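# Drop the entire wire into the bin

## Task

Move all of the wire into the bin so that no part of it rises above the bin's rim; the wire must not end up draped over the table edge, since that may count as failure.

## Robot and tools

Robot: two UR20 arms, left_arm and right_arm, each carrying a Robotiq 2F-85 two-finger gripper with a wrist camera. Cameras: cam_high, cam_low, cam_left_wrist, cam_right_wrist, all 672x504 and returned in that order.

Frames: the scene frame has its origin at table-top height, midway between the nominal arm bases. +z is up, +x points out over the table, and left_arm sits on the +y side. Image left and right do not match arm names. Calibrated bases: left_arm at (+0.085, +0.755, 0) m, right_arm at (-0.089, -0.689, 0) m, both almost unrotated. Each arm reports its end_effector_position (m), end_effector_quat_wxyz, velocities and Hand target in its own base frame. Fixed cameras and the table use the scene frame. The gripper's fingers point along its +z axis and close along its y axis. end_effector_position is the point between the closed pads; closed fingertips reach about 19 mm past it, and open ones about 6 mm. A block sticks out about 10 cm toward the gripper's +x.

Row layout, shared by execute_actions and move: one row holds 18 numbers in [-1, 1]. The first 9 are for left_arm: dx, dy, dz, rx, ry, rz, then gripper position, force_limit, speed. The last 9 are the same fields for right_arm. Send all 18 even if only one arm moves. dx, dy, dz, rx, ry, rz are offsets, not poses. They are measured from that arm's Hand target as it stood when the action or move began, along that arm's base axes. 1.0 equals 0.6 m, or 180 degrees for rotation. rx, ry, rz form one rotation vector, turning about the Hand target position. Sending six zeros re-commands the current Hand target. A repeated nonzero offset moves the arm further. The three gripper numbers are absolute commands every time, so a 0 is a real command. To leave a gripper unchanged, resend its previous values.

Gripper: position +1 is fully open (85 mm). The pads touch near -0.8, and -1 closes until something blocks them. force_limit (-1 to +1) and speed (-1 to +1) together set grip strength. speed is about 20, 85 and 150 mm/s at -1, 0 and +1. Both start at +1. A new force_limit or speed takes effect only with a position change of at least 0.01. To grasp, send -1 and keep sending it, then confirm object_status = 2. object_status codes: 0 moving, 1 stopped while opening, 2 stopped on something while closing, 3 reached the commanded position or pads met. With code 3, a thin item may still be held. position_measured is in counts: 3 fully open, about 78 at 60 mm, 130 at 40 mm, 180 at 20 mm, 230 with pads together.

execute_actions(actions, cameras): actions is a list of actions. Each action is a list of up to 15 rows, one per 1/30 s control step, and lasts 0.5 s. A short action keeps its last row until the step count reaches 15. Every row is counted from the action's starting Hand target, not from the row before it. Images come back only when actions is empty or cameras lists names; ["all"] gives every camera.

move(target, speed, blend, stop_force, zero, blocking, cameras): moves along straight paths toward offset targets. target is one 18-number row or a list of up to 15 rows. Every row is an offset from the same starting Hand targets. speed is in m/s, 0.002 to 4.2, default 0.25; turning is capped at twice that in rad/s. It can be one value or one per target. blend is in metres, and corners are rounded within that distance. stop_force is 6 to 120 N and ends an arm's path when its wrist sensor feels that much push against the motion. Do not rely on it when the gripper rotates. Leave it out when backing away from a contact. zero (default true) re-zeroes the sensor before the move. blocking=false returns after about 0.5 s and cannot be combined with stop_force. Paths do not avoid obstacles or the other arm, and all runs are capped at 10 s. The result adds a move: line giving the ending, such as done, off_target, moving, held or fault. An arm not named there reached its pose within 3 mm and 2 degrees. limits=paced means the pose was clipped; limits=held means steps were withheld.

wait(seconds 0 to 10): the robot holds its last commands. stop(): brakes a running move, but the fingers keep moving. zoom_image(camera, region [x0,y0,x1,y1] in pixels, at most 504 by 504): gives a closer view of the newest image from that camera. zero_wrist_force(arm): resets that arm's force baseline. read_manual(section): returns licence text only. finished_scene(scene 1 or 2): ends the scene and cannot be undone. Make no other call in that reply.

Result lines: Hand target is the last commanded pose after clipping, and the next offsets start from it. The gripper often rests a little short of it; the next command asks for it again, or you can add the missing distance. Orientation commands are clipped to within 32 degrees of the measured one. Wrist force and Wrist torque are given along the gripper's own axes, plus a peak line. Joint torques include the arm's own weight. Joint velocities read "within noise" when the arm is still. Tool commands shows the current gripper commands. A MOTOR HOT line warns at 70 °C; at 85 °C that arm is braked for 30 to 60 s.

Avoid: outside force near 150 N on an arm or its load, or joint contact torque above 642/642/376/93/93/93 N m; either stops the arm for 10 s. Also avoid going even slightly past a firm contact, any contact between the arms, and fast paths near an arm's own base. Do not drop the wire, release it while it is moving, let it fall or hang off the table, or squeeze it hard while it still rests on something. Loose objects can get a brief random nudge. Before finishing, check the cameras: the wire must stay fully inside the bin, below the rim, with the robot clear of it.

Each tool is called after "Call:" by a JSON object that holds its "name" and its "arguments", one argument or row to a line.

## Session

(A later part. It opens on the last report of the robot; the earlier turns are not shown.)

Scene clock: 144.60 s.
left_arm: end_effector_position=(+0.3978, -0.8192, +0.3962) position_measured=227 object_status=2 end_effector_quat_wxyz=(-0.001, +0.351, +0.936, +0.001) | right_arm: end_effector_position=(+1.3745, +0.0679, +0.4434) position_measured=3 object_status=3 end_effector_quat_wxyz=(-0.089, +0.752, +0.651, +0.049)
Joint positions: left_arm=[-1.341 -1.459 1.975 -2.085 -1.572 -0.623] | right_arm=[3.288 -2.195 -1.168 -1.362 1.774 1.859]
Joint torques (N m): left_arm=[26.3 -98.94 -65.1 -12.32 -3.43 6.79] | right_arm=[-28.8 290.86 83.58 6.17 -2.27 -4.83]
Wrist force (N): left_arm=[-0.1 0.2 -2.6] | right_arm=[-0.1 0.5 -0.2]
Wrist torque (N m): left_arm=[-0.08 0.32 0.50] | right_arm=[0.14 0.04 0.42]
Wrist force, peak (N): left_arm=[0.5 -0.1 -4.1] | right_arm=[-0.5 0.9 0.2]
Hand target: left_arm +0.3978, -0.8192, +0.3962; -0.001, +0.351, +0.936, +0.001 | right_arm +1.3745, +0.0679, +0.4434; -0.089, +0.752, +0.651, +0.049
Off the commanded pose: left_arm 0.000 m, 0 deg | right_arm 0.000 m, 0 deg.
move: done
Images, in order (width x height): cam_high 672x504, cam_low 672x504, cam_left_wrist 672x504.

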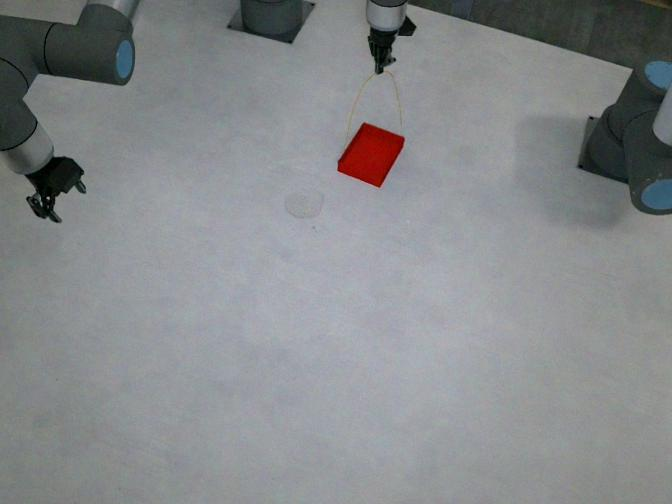

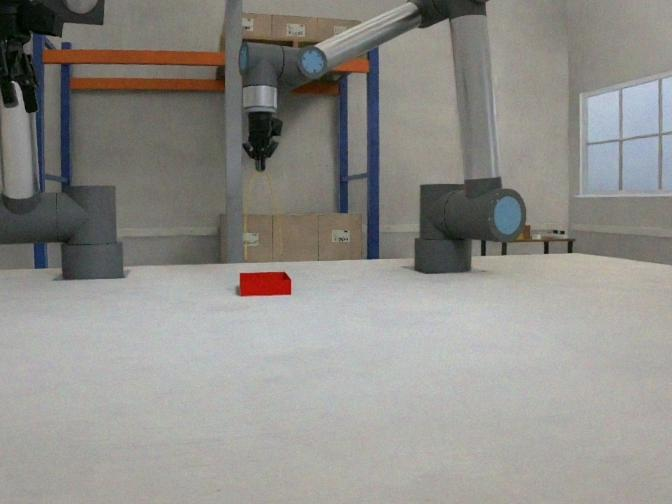

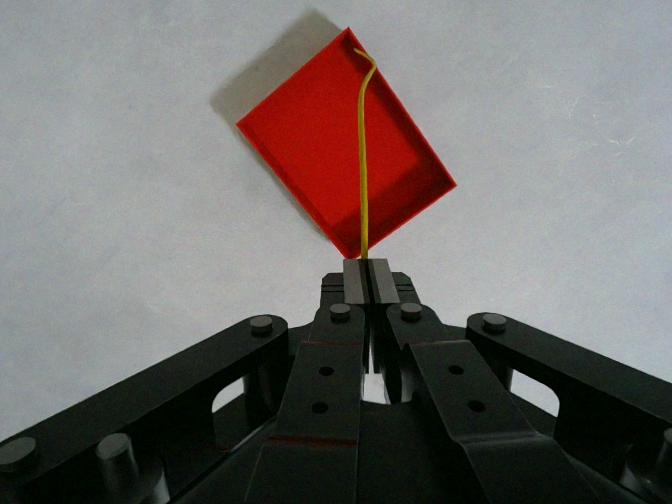

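Call:
{"name": "move", "arguments": {
  "target": [
    [-0.008,-0.01,-0.15,0,0,0,-1,-0.8,-1,0,0,0,0,0,0,1,1,1],
    [-0.015,0,-0.27,0,0,-0.33,-1,-0.8,-1,0,0,0,0,0,0,1,1,1],
    [-0.02,0.01,-0.39,0,0,-0.72,-1,-0.8,-1,0,0,0,0,0,0,1,1,1]
  ],
  "speed": [0.12,0.3,0.3],
  "blend": [0.01,0.02,0],
  "cameras": ["cam_high","cam_low","cam_left_wrist"]
}}

Call:
{"name": "zoom_image", "arguments": {
  "camera": "cam_low",
  "region": [180, 180, 380, 310]
}}

Call:
{"name": "zoom_image", "arguments": {
  "camera": "cam_high",
  "region": [300, 50, 450, 200]
}}

Scene clock: 161.10 s.
left_arm: end_effector_position=(+0.3858, -0.8132, +0.1622) position_measured=227 object_status=2 end_effector_quat_wxyz=(+0.000, +0.997, +0.081, +0.001) | right_arm: end_effector_position=(+1.3745, +0.0679, +0.4434) position_measured=3 object_status=3 end_effector_quat_wxyz=(-0.089, +0.752, +0.651, +0.049)
Joint positions: left_arm=[-1.354 -1.273 2.153 -2.451 -1.569 1.626] | right_arm=[3.288 -2.195 -1.168 -1.362 1.774 1.859]
Joint torques (N m): left_arm=[24.97 -118.21 -45.27 -12.92 -3.08 6.88] | right_arm=[-27.54 289.13 83.75 6.55 -2.19 -4.58]
Wrist force (N): left_arm=[0.6 0.9 -2.0] | right_arm=[-0.1 0.1 -0.4]
Wrist torque (N m): left_arm=[0.09 0.20 0.46] | right_arm=[0.07 0.05 0.43]
Wrist force, peak (N): left_arm=[0.2 0.0 -4.5] | right_arm=[0.2 0.9 -0.5]
Hand target: left_arm +0.3858, -0.8132, +0.1622; +0.000, +0.997, +0.081, +0.001 | right_arm +1.3745, +0.0679, +0.4434; -0.089, +0.752, +0.651, +0.049
Off the commanded pose: left_arm 0.000 m, 0 deg | right_arm 0.000 m, 0 deg.
move: done
Images, in order (width x height): cam_high 672x504, cam_low 672x504, cam_left_wrist 672x504.

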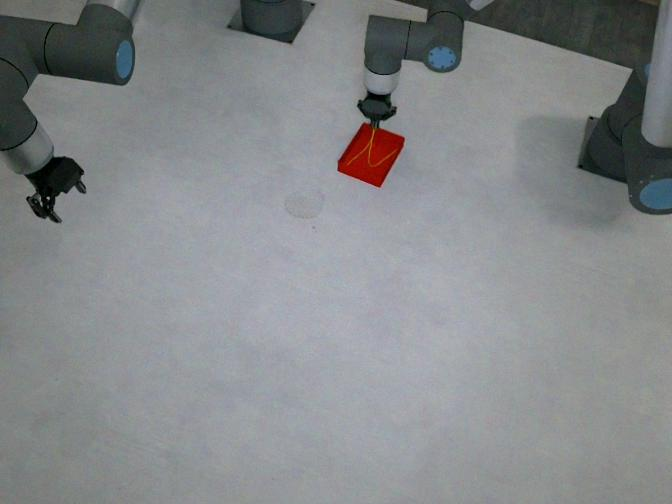

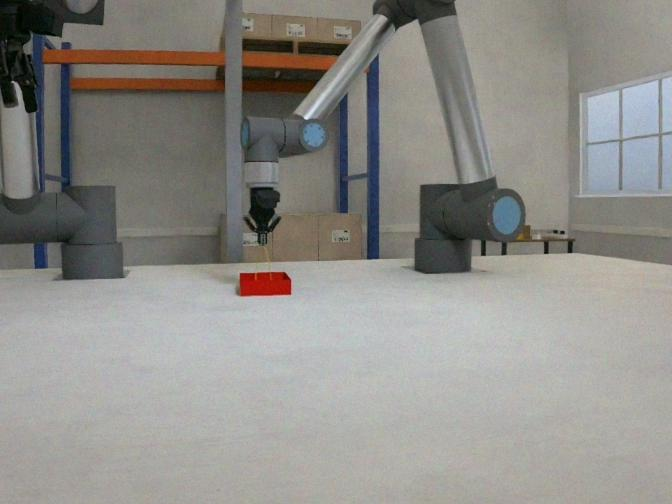

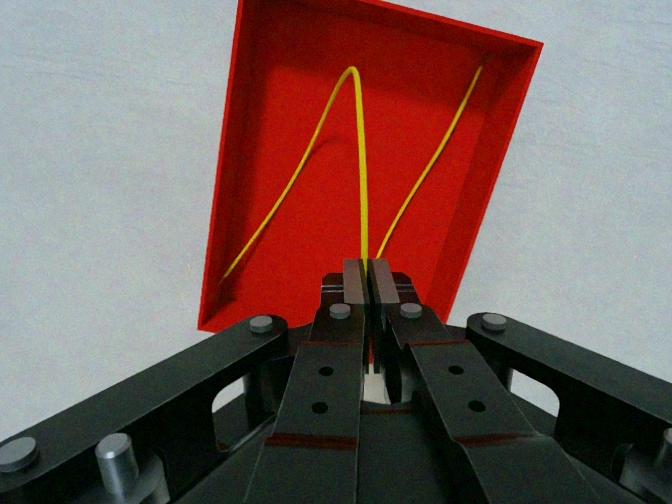

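Scaled by 2.520 from the camera's 672x504 image, which has a finer 960x720 frame.

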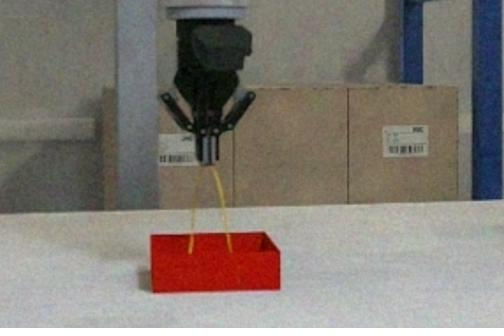

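Scaled by 3.360 from the camera's 672x504 image, which has a finer 960x720 frame.

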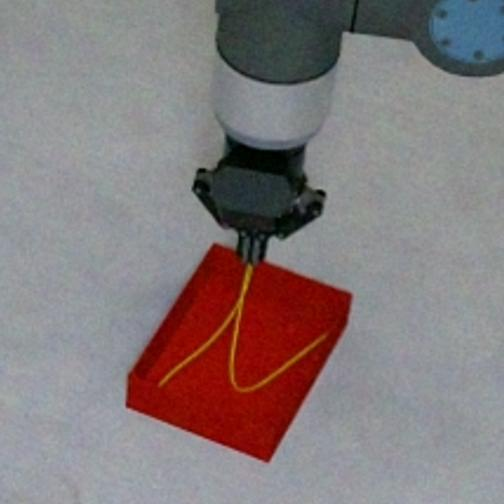

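Call:
{"name": "move", "arguments": {
  "target": [
    [0.01,0.006,-0.11,0,0,-0.35,-1,-0.8,-1,0,0,0,0,0,0,1,1,1],
    [0.01,0.006,-0.19,0,0,-0.7,-1,-0.8,-1,0,0,0,0,0,0,1,1,1]
  ],
  "speed": 0.3,
  "blend": [0.01,0],
  "cameras": ["cam_high","cam_low","cam_left_wrist"]
}}

Call:
{"name": "zoom_image", "arguments": {
  "camera": "cam_low",
  "region": [180, 180, 380, 310]
}}

Call:
{"name": "zoom_image", "arguments": {
  "camera": "cam_high",
  "region": [300, 50, 450, 200]
}}

Scene clock: 170.87 s.
left_arm: end_effector_position=(+0.3918, -0.8096, +0.0482) position_measured=227 object_status=2 end_effector_quat_wxyz=(-0.001, -0.524, +0.851, +0.000) | right_arm: end_effector_position=(+1.3745, +0.0679, +0.4434) position_measured=3 object_status=3 end_effector_quat_wxyz=(-0.089, +0.752, +0.651, +0.049)
Joint positions: left_arm=[-1.345 -1.14 2.199 -2.63 -1.573 3.834] | right_arm=[3.288 -2.195 -1.168 -1.362 1.774 1.859]
Joint torques (N m): left_arm=[27.32 -136.15 -33.54 -12.56 -3.9 6.17] | right_arm=[-28.92 289.61 85.5 7.17 -1.82 -4.04]
Wrist force (N): left_arm=[0.5 0.0 -1.9] | right_arm=[-0.2 0.5 -0.4]
Wrist torque (N m): left_arm=[-0.11 0.19 0.49] | right_arm=[0.14 0.06 0.42]
Wrist force, peak (N): left_arm=[0.7 0.4 -3.0] | right_arm=[-0.1 0.7 -0.7]
Hand target: left_arm +0.3918, -0.8096, +0.0482; -0.001, -0.524, +0.851, +0.000 | right_arm +1.3745, +0.0679, +0.4434; -0.089, +0.752, +0.651, +0.049
Off the commanded pose: left_arm 0.000 m, 0 deg | right_arm 0.000 m, 0 deg.
move: done
Images, in order (width x height): cam_high 672x504, cam_low 672x504, cam_left_wrist 672x504.

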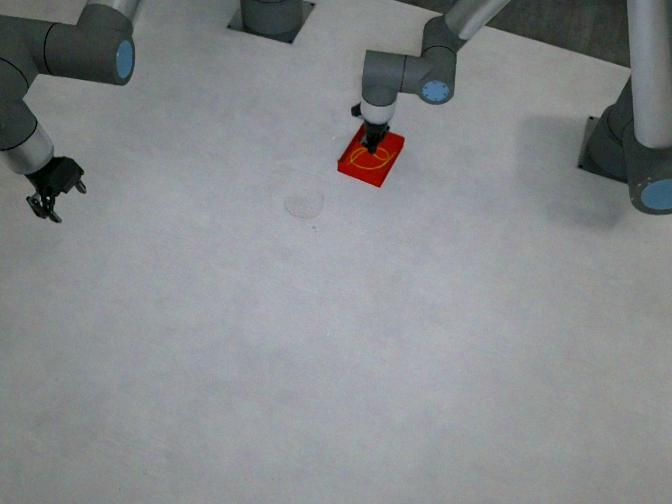

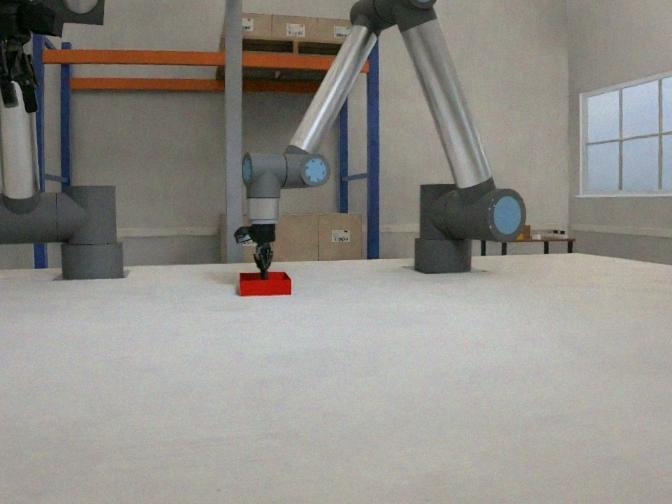

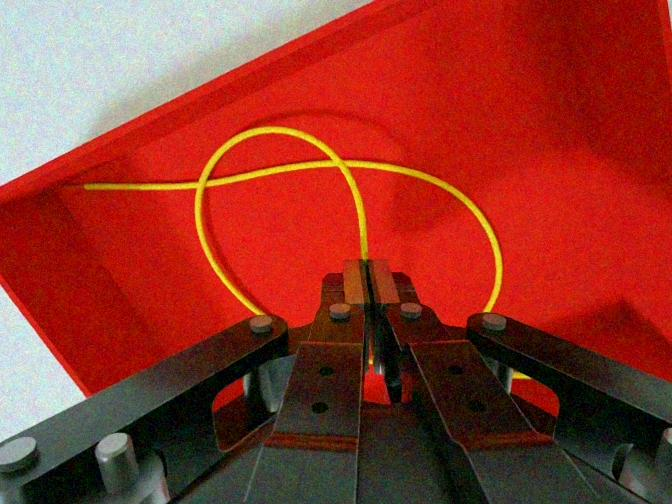

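Scaled by 2.520 from the camera's 672x504 image, which has a finer 960x720 frame.

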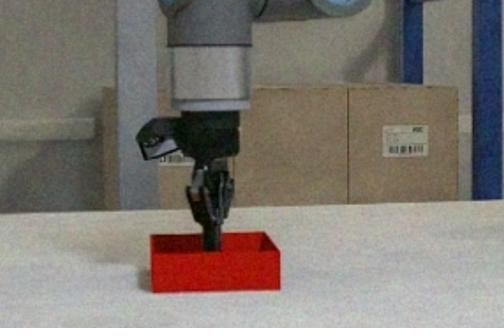

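Scaled by 3.360 from the camera's 672x504 image, which has a finer 960x720 frame.

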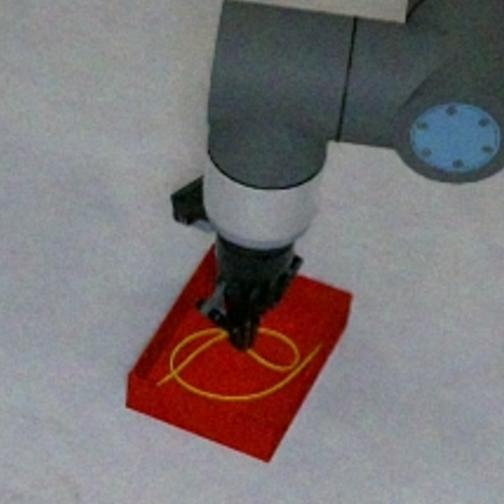

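Call:
{"name": "move", "arguments": {
  "target": [
    [0,0,-0.018,0,0,0,-1,-0.8,-1,0,0,0,0,0,0,1,1,1],
    [0,0,-0.018,0,0,0,-0.5,-0.8,-1,0,0,0,0,0,0,1,1,1],
    [0,0,0.3,0,0,0,-0.5,-0.8,-1,0,0,0,0,0,0,1,1,1]
  ],
  "speed": 0.12,
  "cameras": ["cam_high","cam_low","cam_left_wrist"]
}}

Call:
{"name": "zoom_image", "arguments": {
  "camera": "cam_low",
  "region": [180, 180, 380, 310]
}}

Scene clock: 180.70 s.
left_arm: end_effector_position=(+0.3918, -0.8095, +0.2281) position_measured=192 object_status=3 end_effector_quat_wxyz=(-0.001, -0.524, +0.851, +0.000) | right_arm: end_effector_position=(+1.3745, +0.0679, +0.4434) position_measured=3 object_status=3 end_effector_quat_wxyz=(-0.089, +0.752, +0.651, +0.049)
Joint positions: left_arm=[-1.345 -1.34 2.117 -2.349 -1.573 3.835] | right_arm=[3.288 -2.195 -1.168 -1.362 1.774 1.859]
Joint torques (N m): left_arm=[11.19 -151.6 -88.13 -4.64 -1.18 4.13] | right_arm=[-26.93 287.82 84.47 6.55 -2.1 -4.67]
Wrist force (N): left_arm=[0.5 0.5 -1.8] | right_arm=[-0.4 0.6 -0.2]
Wrist torque (N m): left_arm=[-0.02 0.17 0.49] | right_arm=[0.16 0.10 0.43]
Wrist force, peak (N): left_arm=[-0.1 0.4 -4.4] | right_arm=[0.1 0.6 -0.8]
Hand target: left_arm +0.3918, -0.8096, +0.2282; -0.001, -0.524, +0.851, +0.000 | right_arm +1.3745, +0.0679, +0.4434; -0.089, +0.752, +0.651, +0.049
Off the commanded pose: left_arm 0.000 m, 0 deg | right_arm 0.000 m, 0 deg.
move: done
Images, in order (width x height): cam_high 672x504, cam_low 672x504, cam_left_wrist 672x504.

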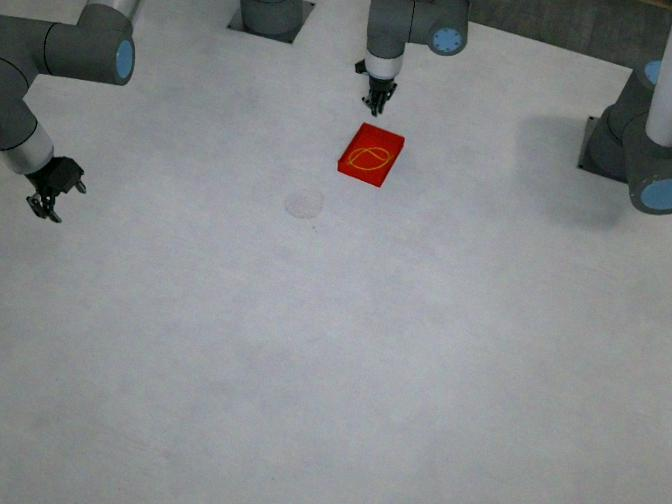

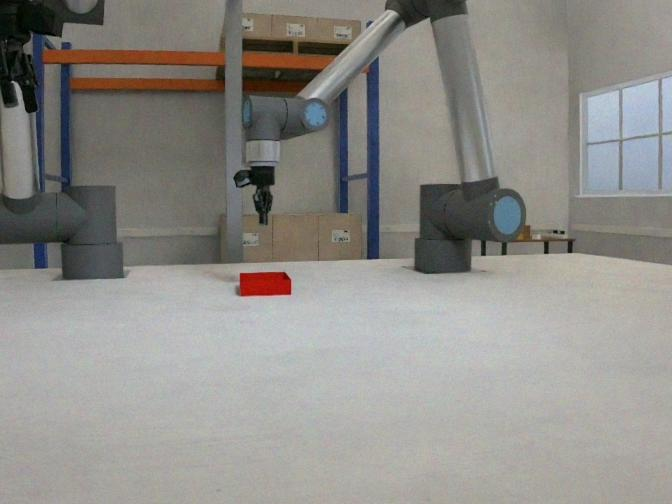

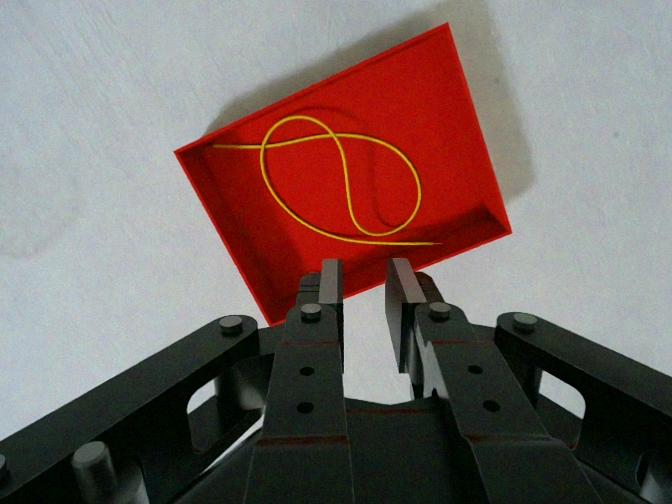

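Scaled by 2.520 from the camera's 672x504 image, which has a finer 960x720 frame.

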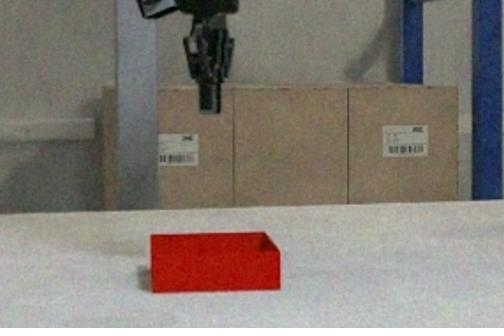

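Call:
{"name": "finished_scene", "arguments": {
  "scene": 2
}}

The scene is finished: the task was done.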